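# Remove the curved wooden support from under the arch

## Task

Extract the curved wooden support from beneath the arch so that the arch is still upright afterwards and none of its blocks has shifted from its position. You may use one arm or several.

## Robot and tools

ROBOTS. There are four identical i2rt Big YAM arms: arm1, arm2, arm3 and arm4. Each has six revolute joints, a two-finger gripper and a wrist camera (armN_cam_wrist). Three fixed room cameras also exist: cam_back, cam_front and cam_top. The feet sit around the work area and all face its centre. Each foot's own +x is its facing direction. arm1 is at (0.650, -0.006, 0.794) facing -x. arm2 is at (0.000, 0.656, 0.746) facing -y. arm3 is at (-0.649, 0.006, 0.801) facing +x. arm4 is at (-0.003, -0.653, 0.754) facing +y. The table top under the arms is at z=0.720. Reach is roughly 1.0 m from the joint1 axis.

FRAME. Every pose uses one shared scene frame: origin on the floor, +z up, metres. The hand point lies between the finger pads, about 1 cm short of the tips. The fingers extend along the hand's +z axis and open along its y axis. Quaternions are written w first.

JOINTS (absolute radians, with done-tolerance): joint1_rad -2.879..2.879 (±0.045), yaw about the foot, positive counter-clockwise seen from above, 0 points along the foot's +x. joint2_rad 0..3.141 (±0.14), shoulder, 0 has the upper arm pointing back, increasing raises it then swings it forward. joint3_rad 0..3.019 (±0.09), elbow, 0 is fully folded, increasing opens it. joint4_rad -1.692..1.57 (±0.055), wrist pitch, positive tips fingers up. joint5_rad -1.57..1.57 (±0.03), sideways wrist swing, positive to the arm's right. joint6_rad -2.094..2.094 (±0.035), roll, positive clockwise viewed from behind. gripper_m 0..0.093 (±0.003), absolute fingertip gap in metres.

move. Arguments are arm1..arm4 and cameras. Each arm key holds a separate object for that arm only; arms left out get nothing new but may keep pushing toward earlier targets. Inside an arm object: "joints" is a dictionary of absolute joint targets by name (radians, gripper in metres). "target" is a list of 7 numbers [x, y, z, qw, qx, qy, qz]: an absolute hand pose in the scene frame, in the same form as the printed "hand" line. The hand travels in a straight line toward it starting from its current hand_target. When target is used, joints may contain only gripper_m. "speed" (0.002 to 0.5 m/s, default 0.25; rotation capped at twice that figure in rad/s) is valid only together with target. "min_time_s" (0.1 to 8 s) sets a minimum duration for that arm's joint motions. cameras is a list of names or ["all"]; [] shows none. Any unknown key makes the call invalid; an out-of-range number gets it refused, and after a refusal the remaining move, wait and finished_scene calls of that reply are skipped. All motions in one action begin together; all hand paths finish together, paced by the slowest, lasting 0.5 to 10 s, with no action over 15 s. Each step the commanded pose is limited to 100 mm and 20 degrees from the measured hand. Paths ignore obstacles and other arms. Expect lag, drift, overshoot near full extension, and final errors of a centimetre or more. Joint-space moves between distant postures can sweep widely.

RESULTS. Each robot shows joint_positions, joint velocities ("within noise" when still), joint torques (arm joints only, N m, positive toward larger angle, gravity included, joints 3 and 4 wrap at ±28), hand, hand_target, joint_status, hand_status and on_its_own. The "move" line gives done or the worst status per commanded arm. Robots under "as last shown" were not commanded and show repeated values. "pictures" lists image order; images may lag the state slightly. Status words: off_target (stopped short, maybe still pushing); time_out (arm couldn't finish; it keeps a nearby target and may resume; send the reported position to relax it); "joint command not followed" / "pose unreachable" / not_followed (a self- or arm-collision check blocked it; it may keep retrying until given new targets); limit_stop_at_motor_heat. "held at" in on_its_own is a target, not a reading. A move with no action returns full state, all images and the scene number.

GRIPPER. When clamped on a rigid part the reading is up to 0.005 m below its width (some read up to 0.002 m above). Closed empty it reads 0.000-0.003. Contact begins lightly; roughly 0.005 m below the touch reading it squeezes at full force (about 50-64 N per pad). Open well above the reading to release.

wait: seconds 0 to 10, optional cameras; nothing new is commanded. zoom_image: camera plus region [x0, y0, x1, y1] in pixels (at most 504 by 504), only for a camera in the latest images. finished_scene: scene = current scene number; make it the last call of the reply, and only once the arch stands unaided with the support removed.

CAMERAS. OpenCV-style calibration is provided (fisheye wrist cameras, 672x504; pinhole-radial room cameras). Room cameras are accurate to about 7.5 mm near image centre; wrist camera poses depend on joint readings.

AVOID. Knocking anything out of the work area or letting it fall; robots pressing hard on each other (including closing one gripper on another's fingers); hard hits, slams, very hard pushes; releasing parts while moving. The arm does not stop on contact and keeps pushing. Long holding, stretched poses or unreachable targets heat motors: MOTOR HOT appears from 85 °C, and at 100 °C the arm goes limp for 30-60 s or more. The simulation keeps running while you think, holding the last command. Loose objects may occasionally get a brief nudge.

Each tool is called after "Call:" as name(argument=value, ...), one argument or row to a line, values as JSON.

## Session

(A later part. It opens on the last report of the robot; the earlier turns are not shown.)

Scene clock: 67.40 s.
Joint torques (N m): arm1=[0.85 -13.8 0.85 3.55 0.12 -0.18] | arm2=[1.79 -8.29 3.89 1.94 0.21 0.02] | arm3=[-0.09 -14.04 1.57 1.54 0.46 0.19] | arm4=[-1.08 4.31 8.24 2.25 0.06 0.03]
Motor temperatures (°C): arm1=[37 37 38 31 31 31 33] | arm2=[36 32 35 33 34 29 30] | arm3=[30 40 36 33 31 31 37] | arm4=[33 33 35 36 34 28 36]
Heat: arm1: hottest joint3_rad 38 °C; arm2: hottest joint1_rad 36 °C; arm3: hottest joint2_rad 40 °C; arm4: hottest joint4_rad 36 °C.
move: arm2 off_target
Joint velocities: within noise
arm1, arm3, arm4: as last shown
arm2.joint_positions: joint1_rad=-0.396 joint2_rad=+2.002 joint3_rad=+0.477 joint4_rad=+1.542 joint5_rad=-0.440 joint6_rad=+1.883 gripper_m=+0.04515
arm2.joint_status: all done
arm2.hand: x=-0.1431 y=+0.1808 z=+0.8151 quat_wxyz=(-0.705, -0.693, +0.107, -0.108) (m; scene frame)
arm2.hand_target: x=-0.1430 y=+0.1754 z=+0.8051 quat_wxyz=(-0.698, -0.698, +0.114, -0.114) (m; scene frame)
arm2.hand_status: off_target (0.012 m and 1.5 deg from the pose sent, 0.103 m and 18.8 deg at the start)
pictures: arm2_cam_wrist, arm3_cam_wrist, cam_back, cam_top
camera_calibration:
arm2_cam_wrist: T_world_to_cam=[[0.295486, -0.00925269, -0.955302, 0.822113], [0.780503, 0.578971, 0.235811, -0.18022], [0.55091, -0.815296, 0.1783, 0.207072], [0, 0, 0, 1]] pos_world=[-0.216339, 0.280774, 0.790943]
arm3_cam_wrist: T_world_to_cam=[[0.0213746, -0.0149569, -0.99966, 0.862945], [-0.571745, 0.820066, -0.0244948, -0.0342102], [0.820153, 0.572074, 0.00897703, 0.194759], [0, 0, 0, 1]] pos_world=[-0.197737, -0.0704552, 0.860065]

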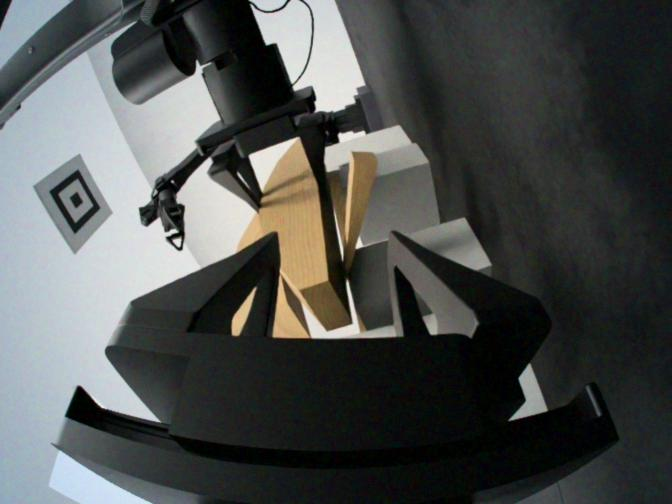

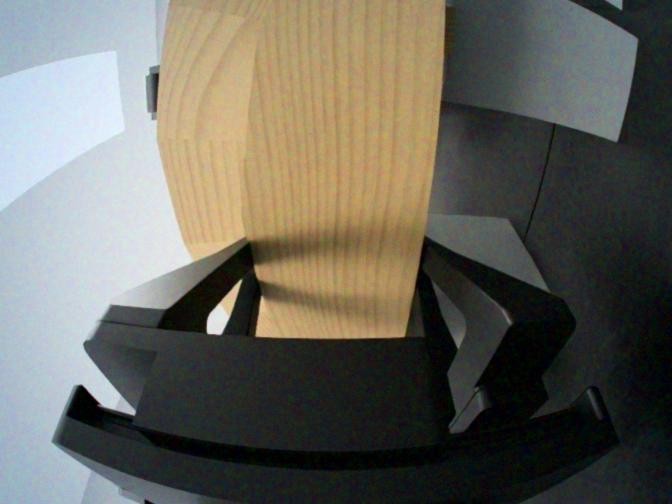

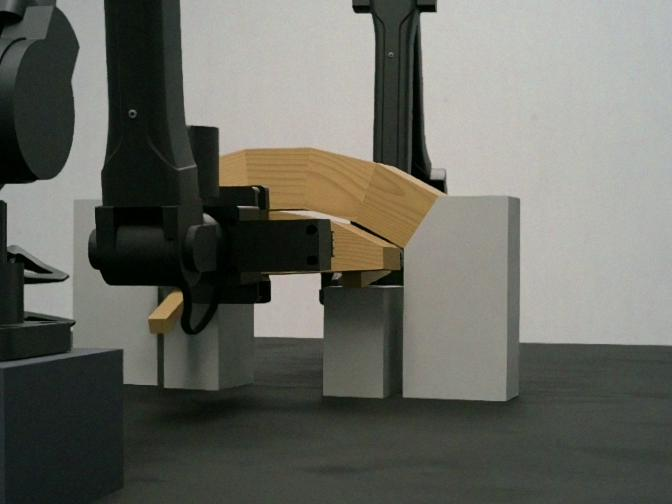

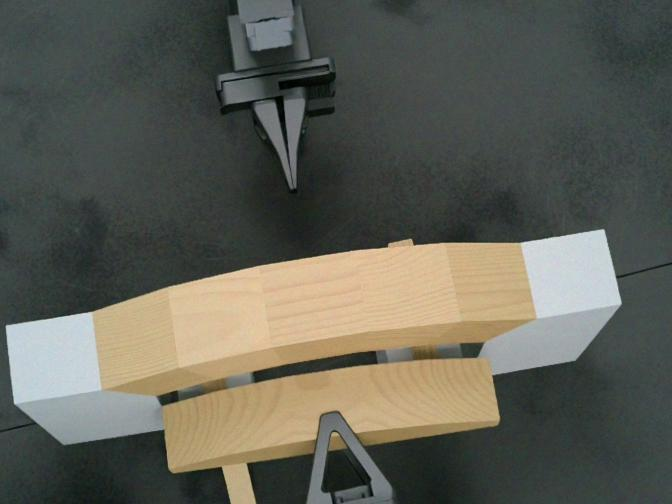

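Call:
move(
  arm2={"target": [-0.132, 0.165, 0.792, 0.698, 0.698, -0.114, 0.114], "speed": 0.1},
)

Call:
move(
  arm2={"target": [-0.132, 0.125, 0.792, 0.698, 0.698, -0.114, 0.114], "speed": 0.06},
  cameras=["arm2_cam_wrist", "cam_back"],
)

Call:
zoom_image(
  camera="arm2_cam_wrist",
  region=[200, 50, 500, 350],
)

Scene clock: 69.17 s.
Joint torques (N m): arm1=[0.67 -13.98 0.87 3.56 0.11 -0.18] | arm2=[1.67 -8.82 3.49 3.02 0.21 0] | arm3=[-0.15 -14.15 1.54 1.55 0.47 0.2] | arm4=[-1.2 4.48 8.28 2.37 0.06 0.08]
Motor temperatures (°C): arm1=[37 37 38 31 31 31 33] | arm2=[36 32 35 33 34 29 30] | arm3=[30 40 36 33 31 31 37] | arm4=[33 32 35 36 34 28 36]
Heat: arm1: hottest joint3_rad 38 °C; arm2: hottest joint1_rad 36 °C; arm3: hottest joint2_rad 40 °C; arm4: hottest joint4_rad 36 °C.
move: arm2 done
Joint velocities: within noise
arm1, arm3, arm4: as last shown
arm2.joint_positions: joint1_rad=-0.354 joint2_rad=+2.058 joint3_rad=+0.503 joint4_rad=+1.542 joint5_rad=-0.400 joint6_rad=+1.883 gripper_m=+0.04515
arm2.joint_status: not commanded
arm2.hand: x=-0.1328 y=+0.1698 z=+0.7952 quat_wxyz=(-0.695, -0.702, +0.113, -0.111) (m; scene frame)
arm2.hand_target: x=-0.1319 y=+0.1651 z=+0.7920 quat_wxyz=(-0.698, -0.698, +0.114, -0.114) (m; scene frame)
arm2.hand_status: done (0.006 m and 0.7 deg from the pose sent, 0.030 m and 1.5 deg at the start)
pictures: none

Scene clock: 70.43 s.
Joint torques (N m): arm1=[0.73 -13.86 0.84 3.59 0.12 -0.18] | arm2=[1.73 -9.41 4.64 1.85 0.21 0.01] | arm3=[-0.09 -14.1 1.54 1.52 0.47 0.18] | arm4=[-1.14 4.72 8.2 2.22 0.09 0.09]
Motor temperatures (°C): arm1=[37 37 38 31 31 31 33] | arm2=[36 32 35 33 34 29 30] | arm3=[30 40 36 33 31 31 37] | arm4=[33 32 35 36 34 28 36]
Heat: arm1: hottest joint3_rad 38 °C; arm2: hottest joint1_rad 36 °C; arm3: hottest joint2_rad 40 °C; arm4: hottest joint4_rad 36 °C.
move: arm2 off_target
Joint velocities: within noise
arm1, arm3, arm4: as last shown
arm2.joint_positions: joint1_rad=-0.315 joint2_rad=+2.062 joint3_rad=+0.597 joint4_rad=+1.482 joint5_rad=-0.359 joint6_rad=+1.884 gripper_m=+0.04515
arm2.joint_status: not commanded
arm2.hand: x=-0.1331 y=+0.1314 z=+0.8035 quat_wxyz=(-0.705, -0.692, +0.108, -0.108) (m; scene frame)
arm2.hand_target: x=-0.1318 y=+0.1255 z=+0.7922 quat_wxyz=(-0.698, -0.698, +0.114, -0.114) (m; scene frame)
arm2.hand_status: off_target (0.013 m and 1.5 deg from the pose sent, 0.045 m and 0.7 deg at the start)
pictures: arm2_cam_wrist, cam_back
camera_calibration:
arm2_cam_wrist: T_world_to_cam=[[0.297145, -0.0106748, -0.954773, 0.80756], [0.780516, 0.578697, 0.236443, -0.157122], [0.55, -0.815473, 0.180289, 0.161659], [0, 0, 0, 1]] pos_world=[-0.206239, 0.231375, 0.779041]

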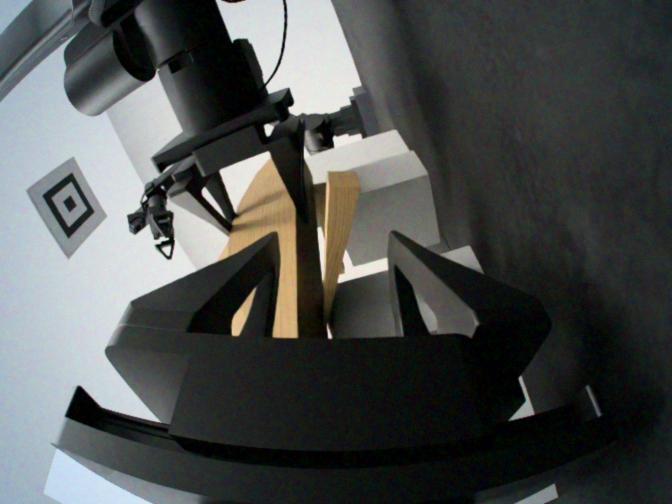

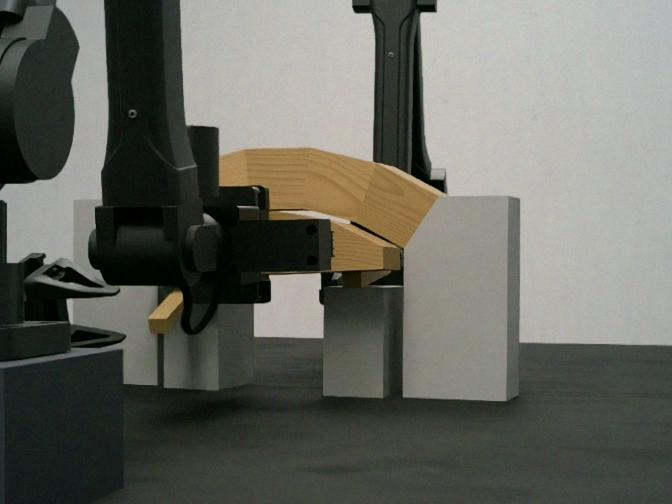

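Scaled by 1.680 from the camera's 672x504 image, which has a finer 960x720 frame.

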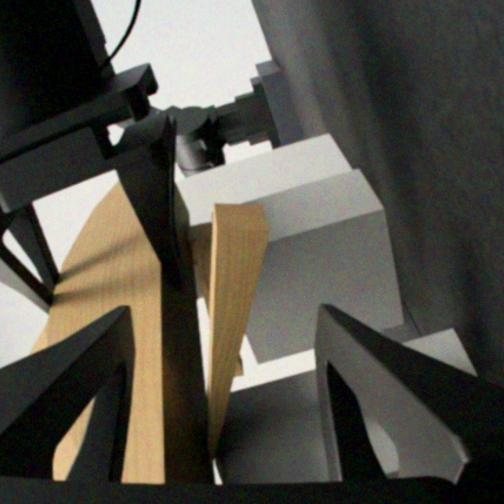

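Call:
move(
  arm2={"target": [-0.132, 0.092, 0.788, 0.698, 0.698, -0.114, 0.114], "speed": 0.06},
  cameras=["arm2_cam_wrist", "cam_top", "arm3_cam_wrist"],
)

Call:
zoom_image(
  camera="arm2_cam_wrist",
  region=[200, 50, 500, 350],
)

Scene clock: 71.87 s.
Joint torques (N m): arm1=[0.67 -13.68 0.9 3.55 0.12 -0.18] | arm2=[1.44 -10.29 5.39 1.92 0.21 0] | arm3=[-0.21 -14.15 1.48 1.55 0.47 0.18] | arm4=[-1.55 4.6 8.21 2.39 0.05 0.05]
Motor temperatures (°C): arm1=[37 37 38 31 31 31 33] | arm2=[36 32 35 33 34 29 30] | arm3=[30 40 36 32 31 31 37] | arm4=[33 32 35 36 34 28 36]
Heat: arm1: hottest joint3_rad 38 °C; arm2: hottest joint1_rad 36 °C; arm3: hottest joint2_rad 40 °C; arm4: hottest joint4_rad 36 °C.
move: arm2 off_target
Joint velocities: within noise
arm1, arm3, arm4: as last shown
arm2.joint_positions: joint1_rad=-0.287 joint2_rad=+2.089 joint3_rad=+0.683 joint4_rad=+1.422 joint5_rad=-0.331 joint6_rad=+1.884 gripper_m=+0.04515
arm2.joint_status: not commanded
arm2.hand: x=-0.1332 y=+0.0993 z=+0.7998 quat_wxyz=(-0.705, -0.693, +0.108, -0.108) (m; scene frame)
arm2.hand_target: x=-0.1320 y=+0.0926 z=+0.7881 quat_wxyz=(-0.698, -0.698, +0.114, -0.114) (m; scene frame)
arm2.hand_status: off_target (0.014 m and 1.4 deg from the pose sent, 0.042 m and 1.5 deg at the start)
pictures: arm2_cam_wrist, arm3_cam_wrist, cam_top
camera_calibration:
arm2_cam_wrist: T_world_to_cam=[[0.298062, -0.00945974, -0.9545, 0.803545], [0.780285, 0.578399, 0.237927, -0.138756], [0.549831, -0.815699, 0.17978, 0.136591], [0, 0, 0, 1]] pos_world=[-0.206339, 0.199274, 0.775441]
arm3_cam_wrist: T_world_to_cam=[[0.0213746, -0.0149569, -0.99966, 0.862945], [-0.571745, 0.820066, -0.0244948, -0.0342102], [0.820153, 0.572074, 0.00897703, 0.194759], [0, 0, 0, 1]] pos_world=[-0.197737, -0.0704552, 0.860065]

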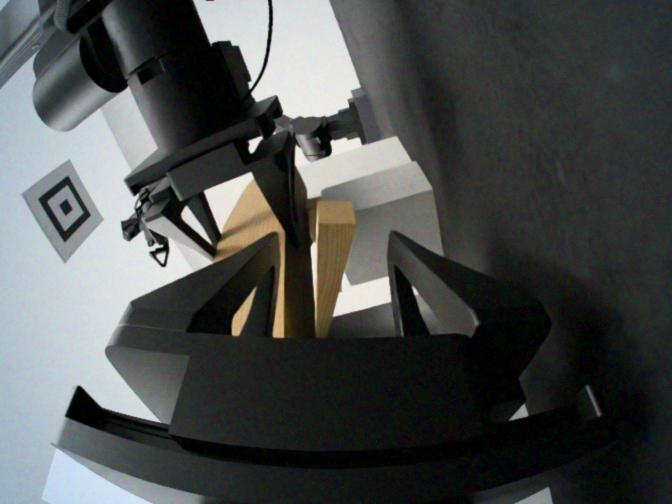

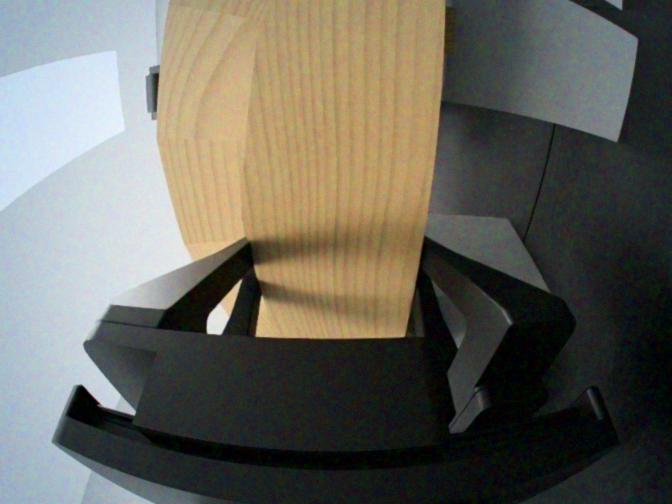

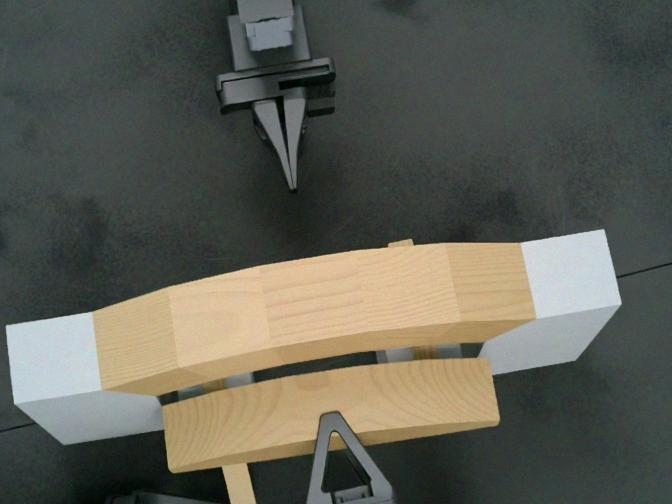

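Scaled by 1.680 from the camera's 672x504 image, which has a finer 960x720 frame.

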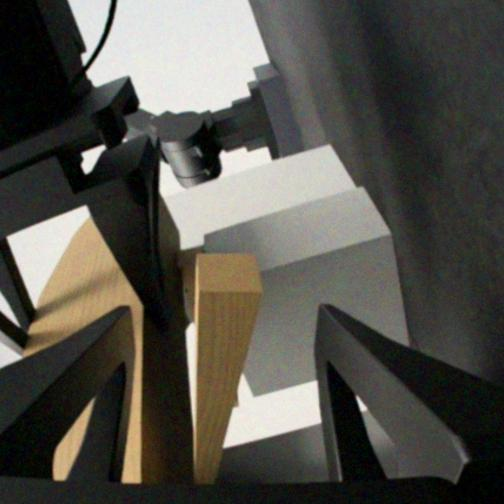

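Call:
zoom_image(
  camera="cam_top",
  region=[80, 384, 320, 504],
)

Scaled by 2.100 from the camera's 672x504 image, which has a finer 960x720 frame.

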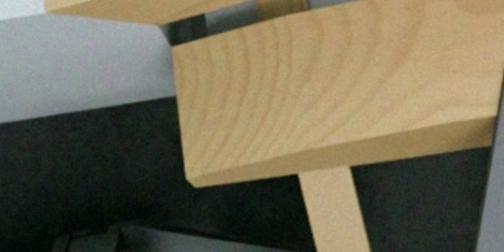

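Call:
move(
  arm2={"target": [-0.130, 0.070, 0.787, 0.698, 0.698, -0.114, 0.114], "speed": 0.06},
  cameras=["arm2_cam_wrist", "cam_top", "arm3_cam_wrist"],
)

Call:
zoom_image(
  camera="cam_top",
  region=[80, 384, 320, 504],
)

Call:
zoom_image(
  camera="arm2_cam_wrist",
  region=[200, 50, 500, 350],
)

Scene clock: 73.43 s.
Joint torques (N m): arm1=[0.85 -13.8 0.88 3.56 0.11 -0.18] | arm2=[1.61 -10.75 5.9 1.89 0.21 0.01] | arm3=[-0.21 -14.04 1.54 1.51 0.47 0.2] | arm4=[-1.03 4.54 8.24 2.22 0.05 0.08]
Motor temperatures (°C): arm1=[37 37 38 31 31 31 33] | arm2=[36 32 35 33 34 29 30] | arm3=[30 40 36 32 31 31 37] | arm4=[33 32 36 36 34 28 36]
Heat: arm1: hottest joint3_rad 38 °C; arm2: hottest joint1_rad 36 °C; arm3: hottest joint2_rad 40 °C; arm4: hottest joint3_rad 36 °C.
move: arm2 off_target
Joint velocities: within noise
arm1, arm3, arm4: as last shown
arm2.joint_positions: joint1_rad=-0.265 joint2_rad=+2.104 joint3_rad=+0.738 joint4_rad=+1.380 joint5_rad=-0.310 joint6_rad=+1.884 gripper_m=+0.04515
arm2.joint_status: not commanded
arm2.hand: x=-0.1310 y=+0.0778 z=+0.7990 quat_wxyz=(-0.705, -0.693, +0.108, -0.109) (m; scene frame)
arm2.hand_target: x=-0.1298 y=+0.0706 z=+0.7872 quat_wxyz=(-0.698, -0.698, +0.114, -0.114) (m; scene frame)
arm2.hand_status: off_target (0.014 m and 1.3 deg from the pose sent, 0.032 m and 1.4 deg at the start)
pictures: arm2_cam_wrist, arm3_cam_wrist, cam_top
camera_calibration:
arm2_cam_wrist: T_world_to_cam=[[0.298606, -0.0086295, -0.954338, 0.80176], [0.779717, 0.578832, 0.238734, -0.128605], [0.550341, -0.815401, 0.179571, 0.118118], [0, 0, 0, 1]] pos_world=[-0.204139, 0.177674, 0.774641]
arm3_cam_wrist: T_world_to_cam=[[0.0213746, -0.0149569, -0.99966, 0.862945], [-0.571745, 0.820066, -0.0244948, -0.0342102], [0.820153, 0.572074, 0.00897703, 0.194759], [0, 0, 0, 1]] pos_world=[-0.197737, -0.0704552, 0.860065]

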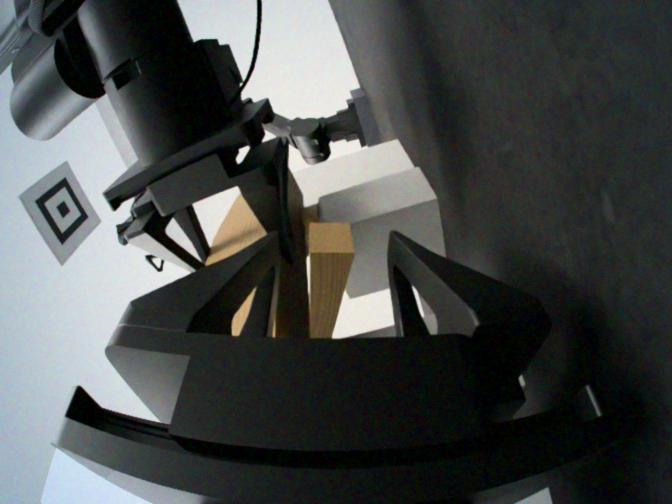

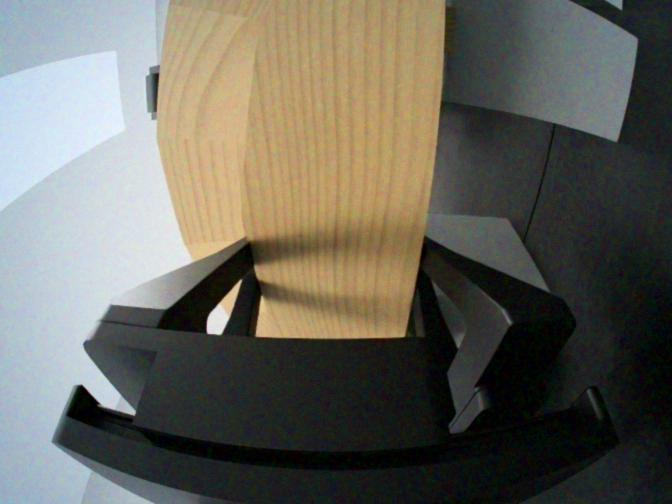

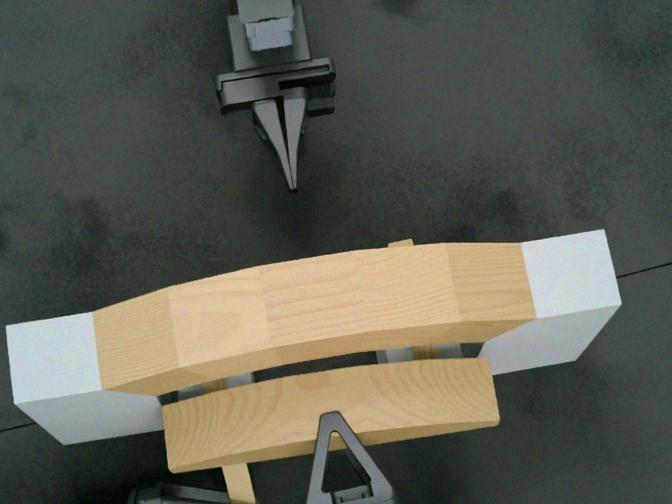

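Scaled by 2.100 from the camera's 672x504 image, which has a finer 960x720 frame.

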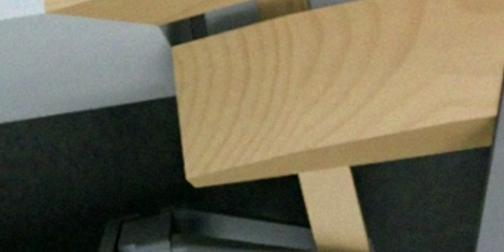

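Scaled by 1.680 from the camera's 672x504 image, which has a finer 960x720 frame.

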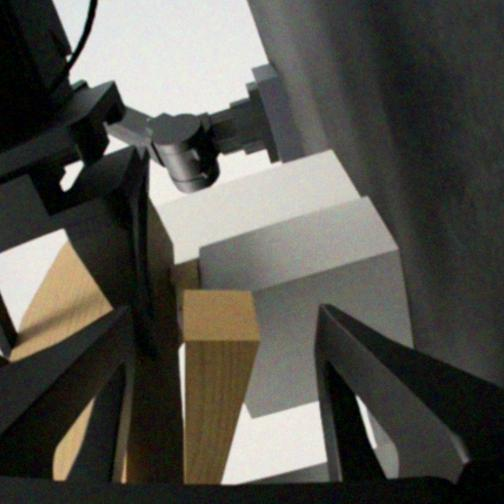

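Call:
move(
  arm2={"target": [-0.127, 0.057, 0.787, 0.698, 0.698, -0.114, 0.114], "speed": 0.04},
  cameras=["arm2_cam_wrist", "cam_top"],
)

Scene clock: 75.43 s.
Joint torques (N m): arm1=[0.85 -13.98 0.87 3.56 0.12 -0.17] | arm2=[1.79 -11.4 6.15 1.91 0.22 0.01] | arm3=[-0.15 -13.98 1.51 1.52 0.47 0.19] | arm4=[-1.03 4.54 8.32 2.29 0.03 0.07]
Motor temperatures (°C): arm1=[37 37 37 31 30 31 33] | arm2=[36 33 35 33 34 29 30] | arm3=[30 40 36 32 31 31 37] | arm4=[33 32 36 36 34 28 36]
Heat: arm1: hottest joint1_rad 37 °C; arm2: hottest joint1_rad 36 °C; arm3: hottest joint2_rad 40 °C; arm4: hottest joint3_rad 36 °C.
move: arm2 off_target
Joint velocities: within noise
arm1, arm3, arm4: as last shown
arm2.joint_positions: joint1_rad=-0.251 joint2_rad=+2.111 joint3_rad=+0.770 joint4_rad=+1.355 joint5_rad=-0.295 joint6_rad=+1.884 gripper_m=+0.04515
arm2.joint_status: not commanded
arm2.hand: x=-0.1283 y=+0.0652 z=+0.7990 quat_wxyz=(-0.704, -0.693, +0.109, -0.109) (m; scene frame)
arm2.hand_target: x=-0.1269 y=+0.0577 z=+0.7872 quat_wxyz=(-0.698, -0.698, +0.114, -0.114) (m; scene frame)
arm2.hand_status: off_target (0.015 m and 1.3 deg from the pose sent, 0.024 m and 1.3 deg at the start)
pictures: arm2_cam_wrist, cam_top
camera_calibration:
arm2_cam_wrist: T_world_to_cam=[[0.298983, -0.00809441, -0.954224, 0.800841], [0.779823, 0.578401, 0.239433, -0.123948], [0.549986, -0.815713, 0.179244, 0.106655], [0, 0, 0, 1]] pos_world=[-0.201439, 0.165174, 0.774741]

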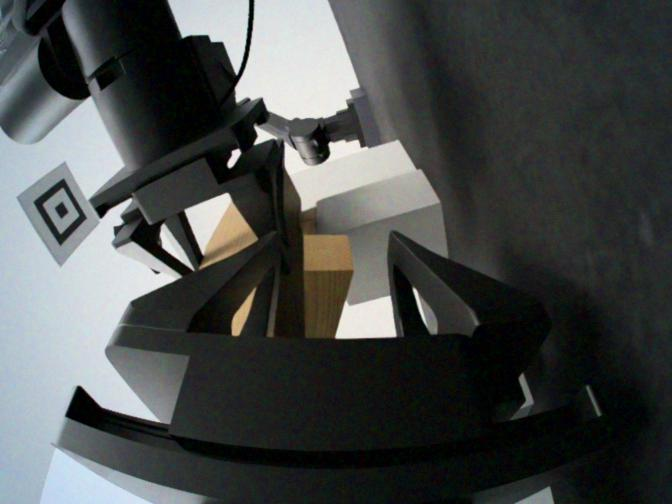

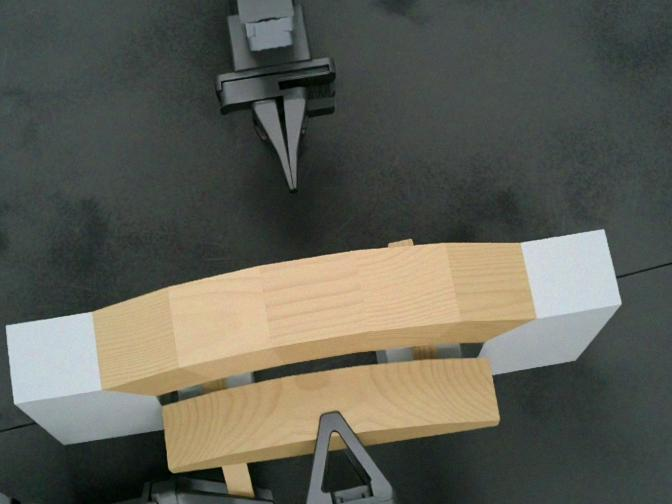

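Call:
move(
  arm2={"joints": {"gripper_m": 0.01}},
  cameras=["arm2_cam_wrist", "cam_top"],
)

Scene clock: 76.47 s.
Joint torques (N m): arm1=[0.73 -13.8 0.88 3.56 0.11 -0.18] | arm2=[1.61 -11.22 5.37 1.85 0.03 -0.15] | arm3=[-0.15 -14.04 1.76 1.48 0.45 0.25] | arm4=[-1.44 4.89 8.23 2.26 0.05 0.06]
Motor temperatures (°C): arm1=[37 38 37 31 30 31 33] | arm2=[36 33 35 33 34 29 30] | arm3=[30 40 36 32 31 31 37] | arm4=[33 32 36 36 34 28 36]
Heat: arm1: hottest joint2_rad 38 °C; arm2: hottest joint1_rad 36 °C; arm3: hottest joint2_rad 40 °C; arm4: hottest joint3_rad 36 °C.
move: arm2 off_target
Joint velocities: within noise
arm1.joint_positions: joint1_rad=+0.115 joint2_rad=+2.066 joint3_rad=+0.562 joint4_rad=+1.465 joint5_rad=+0.182 joint6_rad=+0.017 gripper_m=+0.00014
arm1.joint_status: not commanded
arm1.hand: x=+0.1178 y=-0.0222 z=+0.8368 quat_wxyz=(-0.032, +0.718, -0.034, -0.694) (m; scene frame)
arm1.hand_target: x=+0.1200 y=-0.0299 z=+0.8497 quat_wxyz=(-0.028, +0.707, -0.029, -0.706) (m; scene frame)
arm1.hand_status: not commanded
arm2.joint_positions: joint1_rad=-0.252 joint2_rad=+2.110 joint3_rad=+0.781 joint4_rad=+1.355 joint5_rad=-0.290 joint6_rad=+1.898 gripper_m=+0.01413
arm2.joint_status: gripper_m off_target (ended at +0.01415, target +0.01000)
arm2.hand: x=-0.1310 y=+0.0614 z=+0.8028 quat_wxyz=(-0.708, -0.688, +0.114, -0.111) (m; scene frame)
arm2.hand_target: x=-0.1269 y=+0.0576 z=+0.7870 quat_wxyz=(-0.698, -0.698, +0.114, -0.114) (m; scene frame)
arm2.hand_status: not commanded
arm3.joint_positions: joint1_rad=-0.021 joint2_rad=+2.038 joint3_rad=+0.606 joint4_rad=+1.446 joint5_rad=+0.064 joint6_rad=+1.552 gripper_m=+0.05774
arm3.joint_status: not commanded
arm3.hand: x=-0.0948 y=+0.0044 z=+0.8599 quat_wxyz=(-0.519, -0.504, -0.493, -0.484) (m; scene frame)
arm3.hand_target: x=-0.0999 y=+0.0040 z=+0.8590 quat_wxyz=(-0.513, -0.513, -0.487, -0.487) (m; scene frame)
arm3.hand_status: not commanded
arm4.joint_positions: joint1_rad=-0.377 joint2_rad=+0.615 joint3_rad=+1.493 joint4_rad=-1.274 joint5_rad=+0.157 joint6_rad=-0.616 gripper_m=+0.09396
arm4.joint_status: not commanded
arm4.hand: x=+0.0978 y=-0.4603 z=+1.3602 quat_wxyz=(-0.554, +0.623, -0.545, -0.090) (m; scene frame)
arm4.hand_target: x=+0.0963 y=-0.4637 z=+1.3683 quat_wxyz=(-0.562, +0.618, -0.542, -0.093) (m; scene frame)
arm4.hand_status: not commanded
pictures: arm2_cam_wrist, cam_top
camera_calibration:
arm2_cam_wrist: T_world_to_cam=[[0.30934, -0.0200394, -0.95074, 0.804511], [0.780559, 0.576412, 0.241819, -0.122222], [0.543172, -0.816913, 0.193949, 0.0918192], [0, 0, 0, 1]] pos_world=[-0.203339, 0.16158, 0.776628]

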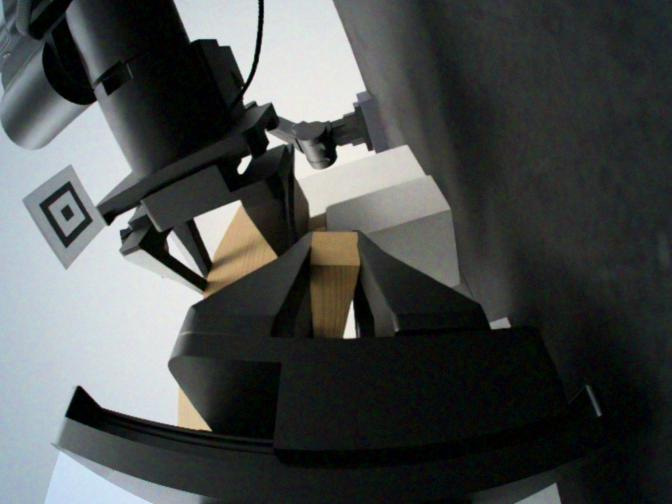

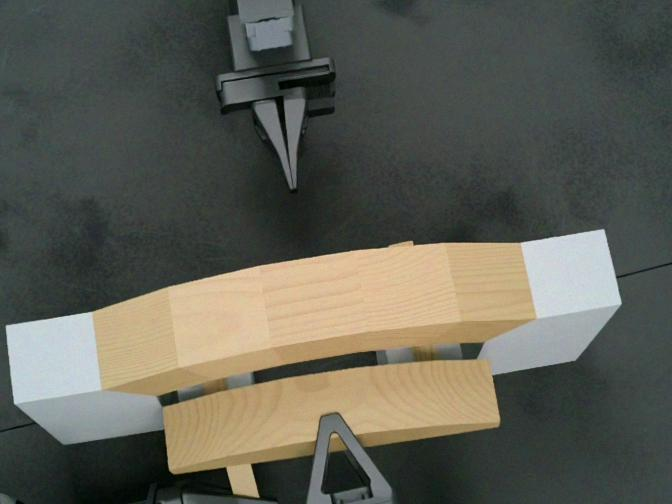

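Call:
move(
  arm3={"target": [-0.16, 0.0, 0.875, 0.513, 0.513, 0.4868, 0.4868], "speed": 0.05},
  cameras=["cam_front", "cam_top", "cam_back"],
)

Call:
move(
  arm3={"target": [-0.20, -0.02, 0.875, 0.513, 0.513, 0.4868, 0.4868], "speed": 0.07},
  cameras=["cam_front", "cam_top", "cam_back", "arm3_cam_wrist"],
)

Scene clock: 78.47 s.
Joint torques (N m): arm1=[0.85 -13.86 0.87 3.59 0.11 -0.18] | arm2=[1.9 -12.34 5.16 2.26 -0.18 -0.11] | arm3=[-0.5 -14.92 1.52 2.99 -0.21 -0.14] | arm4=[-1.08 4.95 8.31 2.32 0.02 0.08]
Motor temperatures (°C): arm1=[37 38 37 31 30 31 33] | arm2=[36 33 35 33 34 29 30] | arm3=[30 40 36 32 31 31 37] | arm4=[33 32 36 36 34 28 36]
Heat: arm1: hottest joint2_rad 38 °C; arm2: hottest joint1_rad 36 °C; arm3: hottest joint2_rad 40 °C; arm4: hottest joint3_rad 36 °C.
move: arm3 off_target
Joint velocities: within noise
arm1, arm4: as last shown
arm2.joint_positions: joint1_rad=-0.255 joint2_rad=+2.125 joint3_rad=+0.781 joint4_rad=+1.345 joint5_rad=-0.285 joint6_rad=+1.896 gripper_m=+0.01405
arm2.joint_status: not commanded
arm2.hand: x=-0.1334 y=+0.0629 z=+0.7919 quat_wxyz=(-0.700, -0.696, +0.120, -0.108) (m; scene frame)
arm2.hand_target: x=-0.1269 y=+0.0576 z=+0.7872 quat_wxyz=(-0.698, -0.698, +0.114, -0.114) (m; scene frame)
arm2.hand_status: not commanded
arm3.joint_positions: joint1_rad=-0.026 joint2_rad=+1.987 joint3_rad=+0.420 joint4_rad=+1.500 joint5_rad=+0.072 joint6_rad=+1.588 gripper_m=+0.05762
arm3.joint_status: not commanded
arm3.hand: x=-0.1630 y=-0.0008 z=+0.8480 quat_wxyz=(-0.494, -0.535, -0.501, -0.468) (m; scene frame)
arm3.hand_target: x=-0.1603 y=+0.0000 z=+0.8742 quat_wxyz=(-0.513, -0.513, -0.487, -0.486) (m; scene frame)
arm3.hand_status: off_target (0.027 m and 4.3 deg from the pose sent, 0.067 m and 1.5 deg at the start)
pictures: cam_back, cam_front, cam_top

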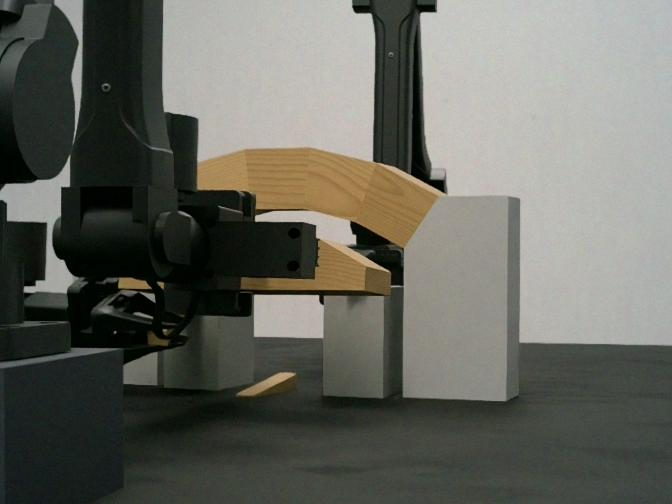

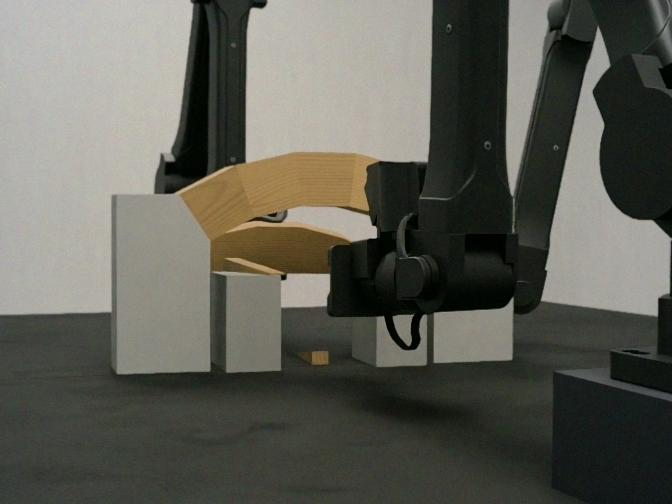

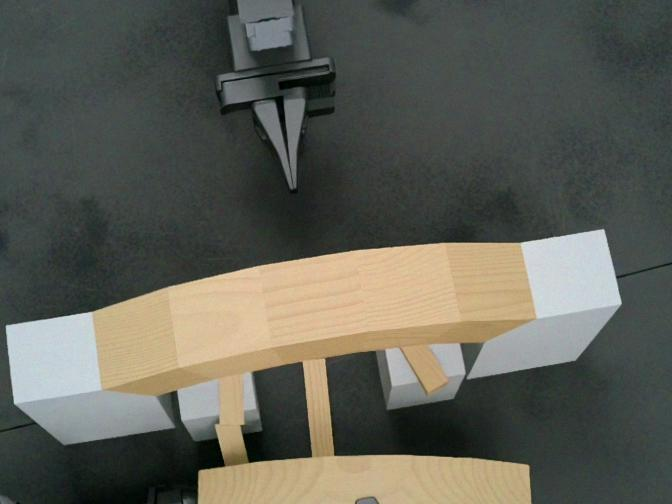

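Scene clock: 79.97 s.
Joint torques (N m): arm1=[0.79 -13.74 0.91 3.58 0.12 -0.18] | arm2=[1.9 -12.45 5.16 2.24 -0.12 -0.11] | arm3=[-1.08 -13.51 1.26 3.06 0.05 -0.13] | arm4=[-0.91 4.6 8.38 2.28 0.07 0.07]
Motor temperatures (°C): arm1=[37 38 37 31 30 31 33] | arm2=[36 33 35 33 34 29 30] | arm3=[30 40 36 33 31 31 37] | arm4=[33 32 36 36 34 28 36]
Heat: arm1: hottest joint2_rad 38 °C; arm2: hottest joint1_rad 36 °C; arm3: hottest joint2_rad 40 °C; arm4: hottest joint3_rad 36 °C.
move: arm3 off_target
Joint velocities: within noise
arm1, arm4: as last shown
arm2.joint_positions: joint1_rad=-0.251 joint2_rad=+2.125 joint3_rad=+0.781 joint4_rad=+1.345 joint5_rad=-0.286 joint6_rad=+1.896 gripper_m=+0.01405
arm2.joint_status: not commanded
arm2.hand: x=-0.1309 y=+0.0624 z=+0.7919 quat_wxyz=(-0.700, -0.696, +0.118, -0.110) (m; scene frame)
arm2.hand_target: x=-0.1268 y=+0.0576 z=+0.7872 quat_wxyz=(-0.698, -0.698, +0.114, -0.114) (m; scene frame)
arm2.hand_status: not commanded
arm3.joint_positions: joint1_rad=-0.089 joint2_rad=+1.940 joint3_rad=+0.307 joint4_rad=+1.517 joint5_rad=-0.005 joint6_rad=+1.588 gripper_m=+0.05762
arm3.joint_status: not commanded
arm3.hand: x=-0.2051 y=-0.0160 z=+0.8466 quat_wxyz=(-0.476, -0.545, -0.515, -0.459) (m; scene frame)
arm3.hand_target: x=-0.2002 y=-0.0200 z=+0.8748 quat_wxyz=(-0.503, -0.523, -0.496, -0.477) (m; scene frame)
arm3.hand_status: off_target (0.029 m and 7.1 deg from the pose sent, 0.050 m and 4.3 deg at the start; a joint's target at an end of its range on 42 of 45 steps)
pictures: arm3_cam_wrist, cam_back, cam_front, cam_top
camera_calibration:
arm3_cam_wrist: T_world_to_cam=[[-0.109224, 0.0200319, -0.993815, 0.820123], [-0.566705, 0.820143, 0.0788145, -0.167949], [0.816649, 0.571808, -0.0782275, 0.370633], [0, 0, 0, 1]] pos_world=[-0.308277, -0.0906176, 0.857281]

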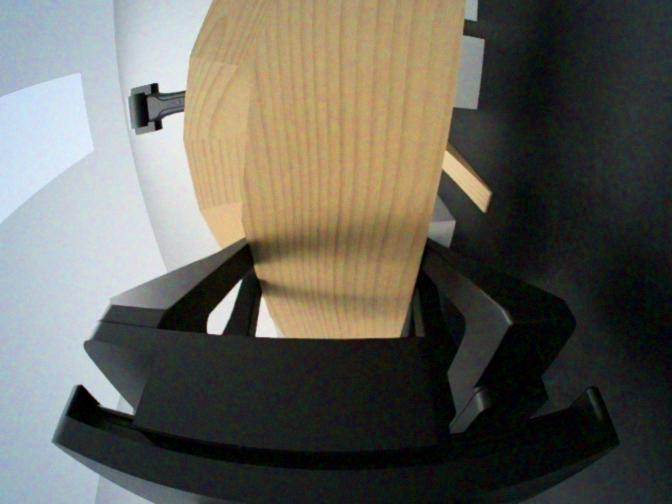

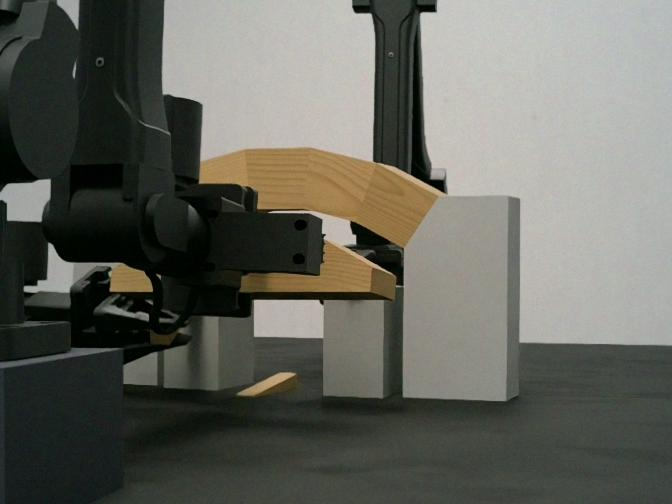

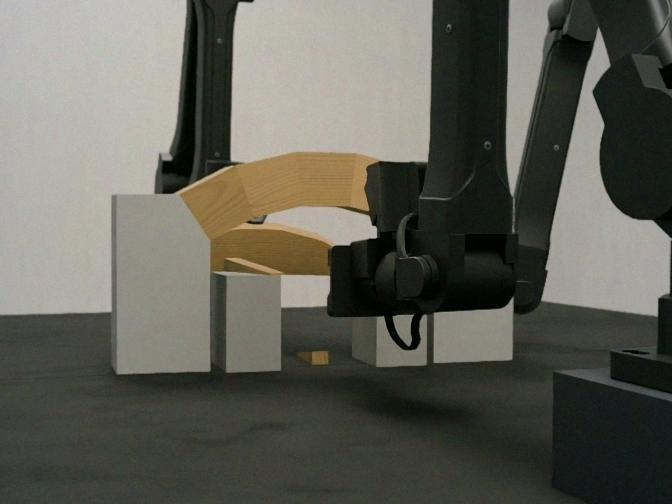

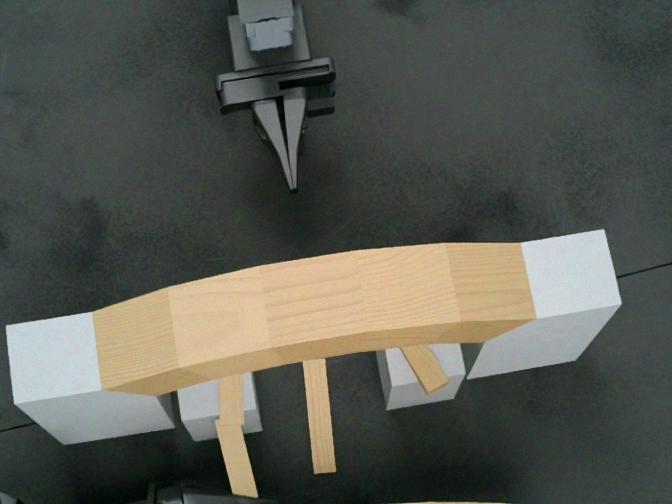

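Call:
move(
  arm3={"joints": {"joint1_rad": -0.62}, "min_time_s": 3},
)

Call:
move(
  arm3={"target": [-0.20, -0.31, 0.80, 0.4025, 0.4025, 0.5814, 0.5814], "speed": 0.1},
  cameras=["cam_front", "cam_top", "cam_back", "arm3_cam_wrist"],
)

Scene clock: 84.53 s.
Joint torques (N m): arm1=[0.67 -13.86 0.91 3.59 0.11 -0.17] | arm2=[1.79 -12.34 5.18 2.22 -0.12 -0.12] | arm3=[-1.03 -13.63 1.35 3.04 0.12 -0.12] | arm4=[-0.97 4.31 8.29 2.32 0.07 0.09]
Motor temperatures (°C): arm1=[37 38 37 31 30 31 32] | arm2=[36 34 35 33 34 29 30] | arm3=[30 40 36 33 31 31 37] | arm4=[33 32 36 36 34 28 36]
Heat: arm1: hottest joint2_rad 38 °C; arm2: hottest joint1_rad 36 °C; arm3: hottest joint2_rad 40 °C; arm4: hottest joint3_rad 36 °C.
move: arm3 done
Joint velocities: within noise
arm1, arm2, arm4: as last shown
arm3.joint_positions: joint1_rad=-0.612 joint2_rad=+1.940 joint3_rad=+0.307 joint4_rad=+1.517 joint5_rad=-0.007 joint6_rad=+1.588 gripper_m=+0.05762
arm3.joint_status: all done
arm3.hand: x=-0.2752 y=-0.2343 z=+0.8486 quat_wxyz=(-0.581, -0.657, -0.357, -0.321) (m; scene frame)
arm3.hand_target: x=-0.2728 y=-0.2398 z=+0.8768 quat_wxyz=(-0.611, -0.632, -0.345, -0.331) (m; scene frame)
arm3.hand_status: not commanded
pictures: none

Scene clock: 89.93 s.
Joint torques (N m): arm1=[0.67 -13.92 0.84 3.62 0.11 -0.18] | arm2=[1.79 -12.34 5.23 2.26 -0.12 -0.12] | arm3=[-1.2 -16.32 6.02 1.16 0 0.1] | arm4=[-1.38 4.66 8.18 2.28 0.05 0.06]
Motor temperatures (°C): arm1=[37 38 37 31 30 31 32] | arm2=[36 35 35 33 34 29 31] | arm3=[30 41 36 33 31 31 38] | arm4=[33 32 36 36 34 28 36]
Heat: arm1: hottest joint2_rad 38 °C; arm2: hottest joint1_rad 36 °C; arm3: hottest joint2_rad 41 °C; arm4: hottest joint3_rad 36 °C.
move: arm3 off_target
Joint velocities: within noise
arm1, arm2, arm4: as last shown
arm3.joint_positions: joint1_rad=-0.948 joint2_rad=+2.285 joint3_rad=+0.886 joint4_rad=+1.396 joint5_rad=-1.277 joint6_rad=+1.593 gripper_m=+0.05762
arm3.joint_status: not commanded
arm3.hand: x=-0.2045 y=-0.2957 z=+0.7948 quat_wxyz=(-0.392, -0.409, -0.581, -0.584) (m; scene frame)
arm3.hand_target: x=-0.2004 y=-0.3097 z=+0.8003 quat_wxyz=(-0.402, -0.403, -0.582, -0.581) (m; scene frame)
arm3.hand_status: off_target (0.016 m and 1.5 deg from the pose sent, 0.117 m and 53.6 deg at the start; a joint's target at an end of its range on 48 of 162 steps)
pictures: arm3_cam_wrist, cam_back, cam_front, cam_top
camera_calibration:
arm3_cam_wrist: T_world_to_cam=[[-0.00637814, 0.0263012, -0.999634, 0.801818], [-0.853295, 0.521077, 0.0191544, -0.0337616], [0.52139, 0.853104, 0.0191192, 0.471468], [0, 0, 0, 1]] pos_world=[-0.269513, -0.405708, 0.793157]

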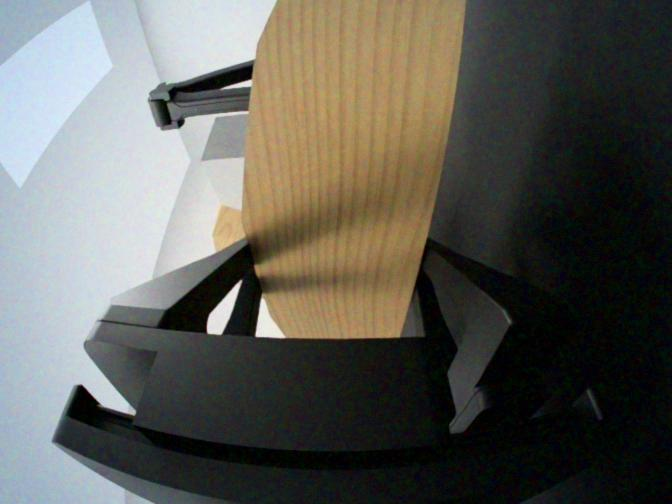

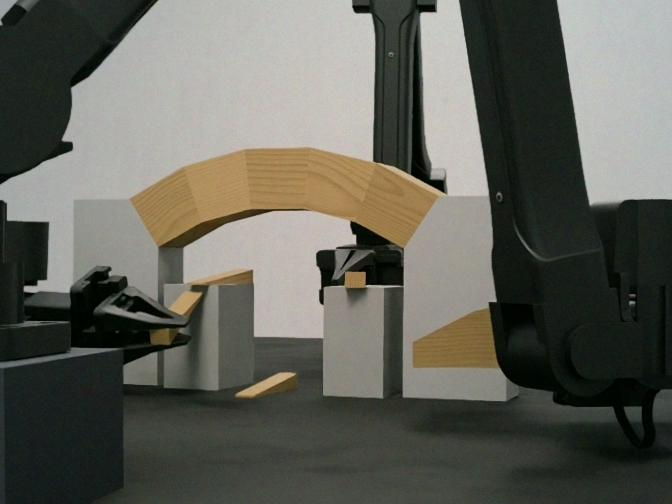

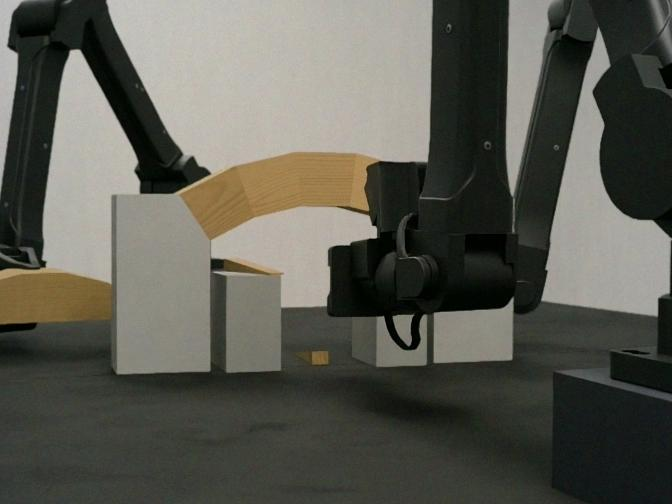

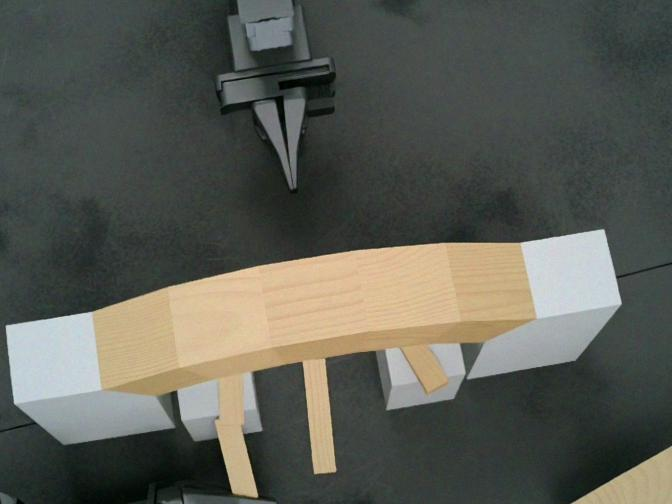

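Call:
move(
  arm3={"target": [-0.20, -0.31, 0.765, 0.4025, 0.4025, 0.5814, 0.5814], "speed": 0.06},
  cameras=["cam_front"],
)

Call:
move(
  arm3={"target": [-0.20, -0.31, 0.75, 0.4025, 0.4025, 0.5814, 0.5814], "speed": 0.03},
  cameras=["cam_front", "arm3_cam_wrist"],
)

Scene clock: 91.50 s.
Joint torques (N m): arm1=[0.73 -13.86 0.88 3.55 0.11 -0.17] | arm2=[1.61 -12.28 5.26 2.25 -0.12 -0.12] | arm3=[-1.08 -14.51 4.9 1.99 0.19 0.06] | arm4=[-0.91 4.07 8.17 2.28 0.06 0.09]
Motor temperatures (°C): arm1=[37 38 37 31 30 31 32] | arm2=[36 35 35 33 34 29 31] | arm3=[30 41 36 33 31 31 38] | arm4=[33 32 36 36 34 28 36]
Heat: arm1: hottest joint2_rad 38 °C; arm2: hottest joint1_rad 36 °C; arm3: hottest joint2_rad 41 °C; arm4: hottest joint3_rad 36 °C.
move: arm3 off_target
Joint velocities: within noise
arm1, arm2, arm4: as last shown
arm3.joint_positions: joint1_rad=-0.949 joint2_rad=+2.359 joint3_rad=+0.935 joint4_rad=+1.436 joint5_rad=-1.280 joint6_rad=+1.593 gripper_m=+0.05757
arm3.joint_status: not commanded
arm3.hand: x=-0.2003 y=-0.3015 z=+0.7725 quat_wxyz=(-0.396, -0.403, -0.584, -0.583) (m; scene frame)
arm3.hand_target: x=-0.2003 y=-0.3097 z=+0.7651 quat_wxyz=(-0.402, -0.403, -0.582, -0.581) (m; scene frame)
arm3.hand_status: off_target (0.011 m and 0.8 deg from the pose sent, 0.033 m and 1.5 deg at the start)
pictures: cam_front

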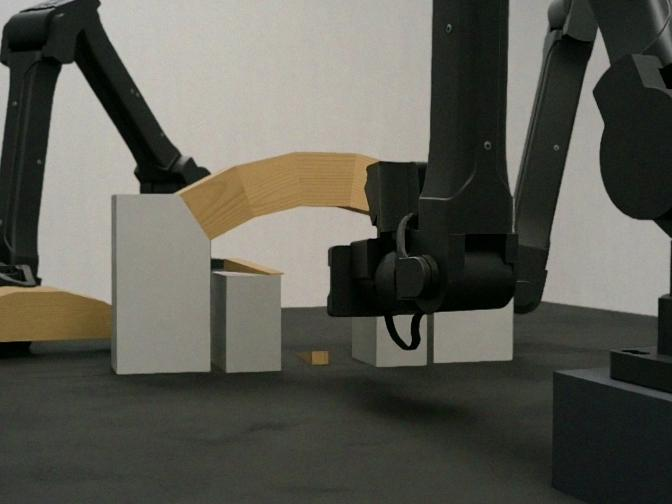

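Scene clock: 92.67 s.
Joint torques (N m): arm1=[0.79 -13.74 0.87 3.56 0.12 -0.19] | arm2=[1.96 -12.28 5.26 2.26 -0.12 -0.1] | arm3=[-1.2 -12.57 4.86 1.58 0.27 -0.31] | arm4=[-1.32 4.37 8.24 2.37 0.04 0.1]
Motor temperatures (°C): arm1=[37 38 37 31 30 31 32] | arm2=[36 35 35 33 34 29 31] | arm3=[30 41 36 33 30 31 38] | arm4=[33 32 36 36 34 28 35]
Heat: arm1: hottest joint2_rad 38 °C; arm2: hottest joint1_rad 36 °C; arm3: hottest joint2_rad 41 °C; arm4: hottest joint3_rad 36 °C.
move: arm3 off_target
Joint velocities: within noise
arm1, arm2, arm4: as last shown
arm3.joint_positions: joint1_rad=-0.949 joint2_rad=+2.375 joint3_rad=+0.955 joint4_rad=+1.468 joint5_rad=-1.281 joint6_rad=+1.626 gripper_m=+0.05749
arm3.joint_status: not commanded
arm3.hand: x=-0.1974 y=-0.3052 z=+0.7722 quat_wxyz=(-0.398, -0.400, -0.581, -0.586) (m; scene frame)
arm3.hand_target: x=-0.2008 y=-0.3091 z=+0.7506 quat_wxyz=(-0.402, -0.403, -0.582, -0.581) (m; scene frame)
arm3.hand_status: off_target (0.023 m and 0.8 deg from the pose sent, 0.024 m and 0.8 deg at the start)
pictures: arm3_cam_wrist, cam_front
camera_calibration:
arm3_cam_wrist: T_world_to_cam=[[0.0128771, 0.0168254, -0.999776, 0.780585], [-0.855435, 0.517905, -0.0023021, -0.00713494], [0.51775, 0.855273, 0.0210621, 0.474795], [0, 0, 0, 1]] pos_world=[-0.26198, -0.415517, 0.770394]

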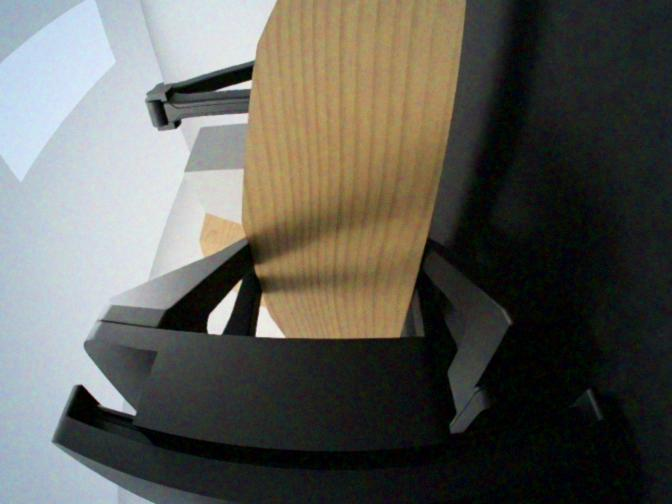

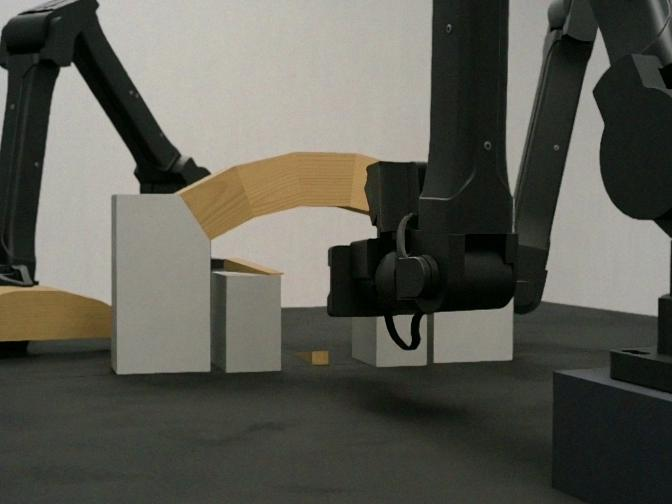

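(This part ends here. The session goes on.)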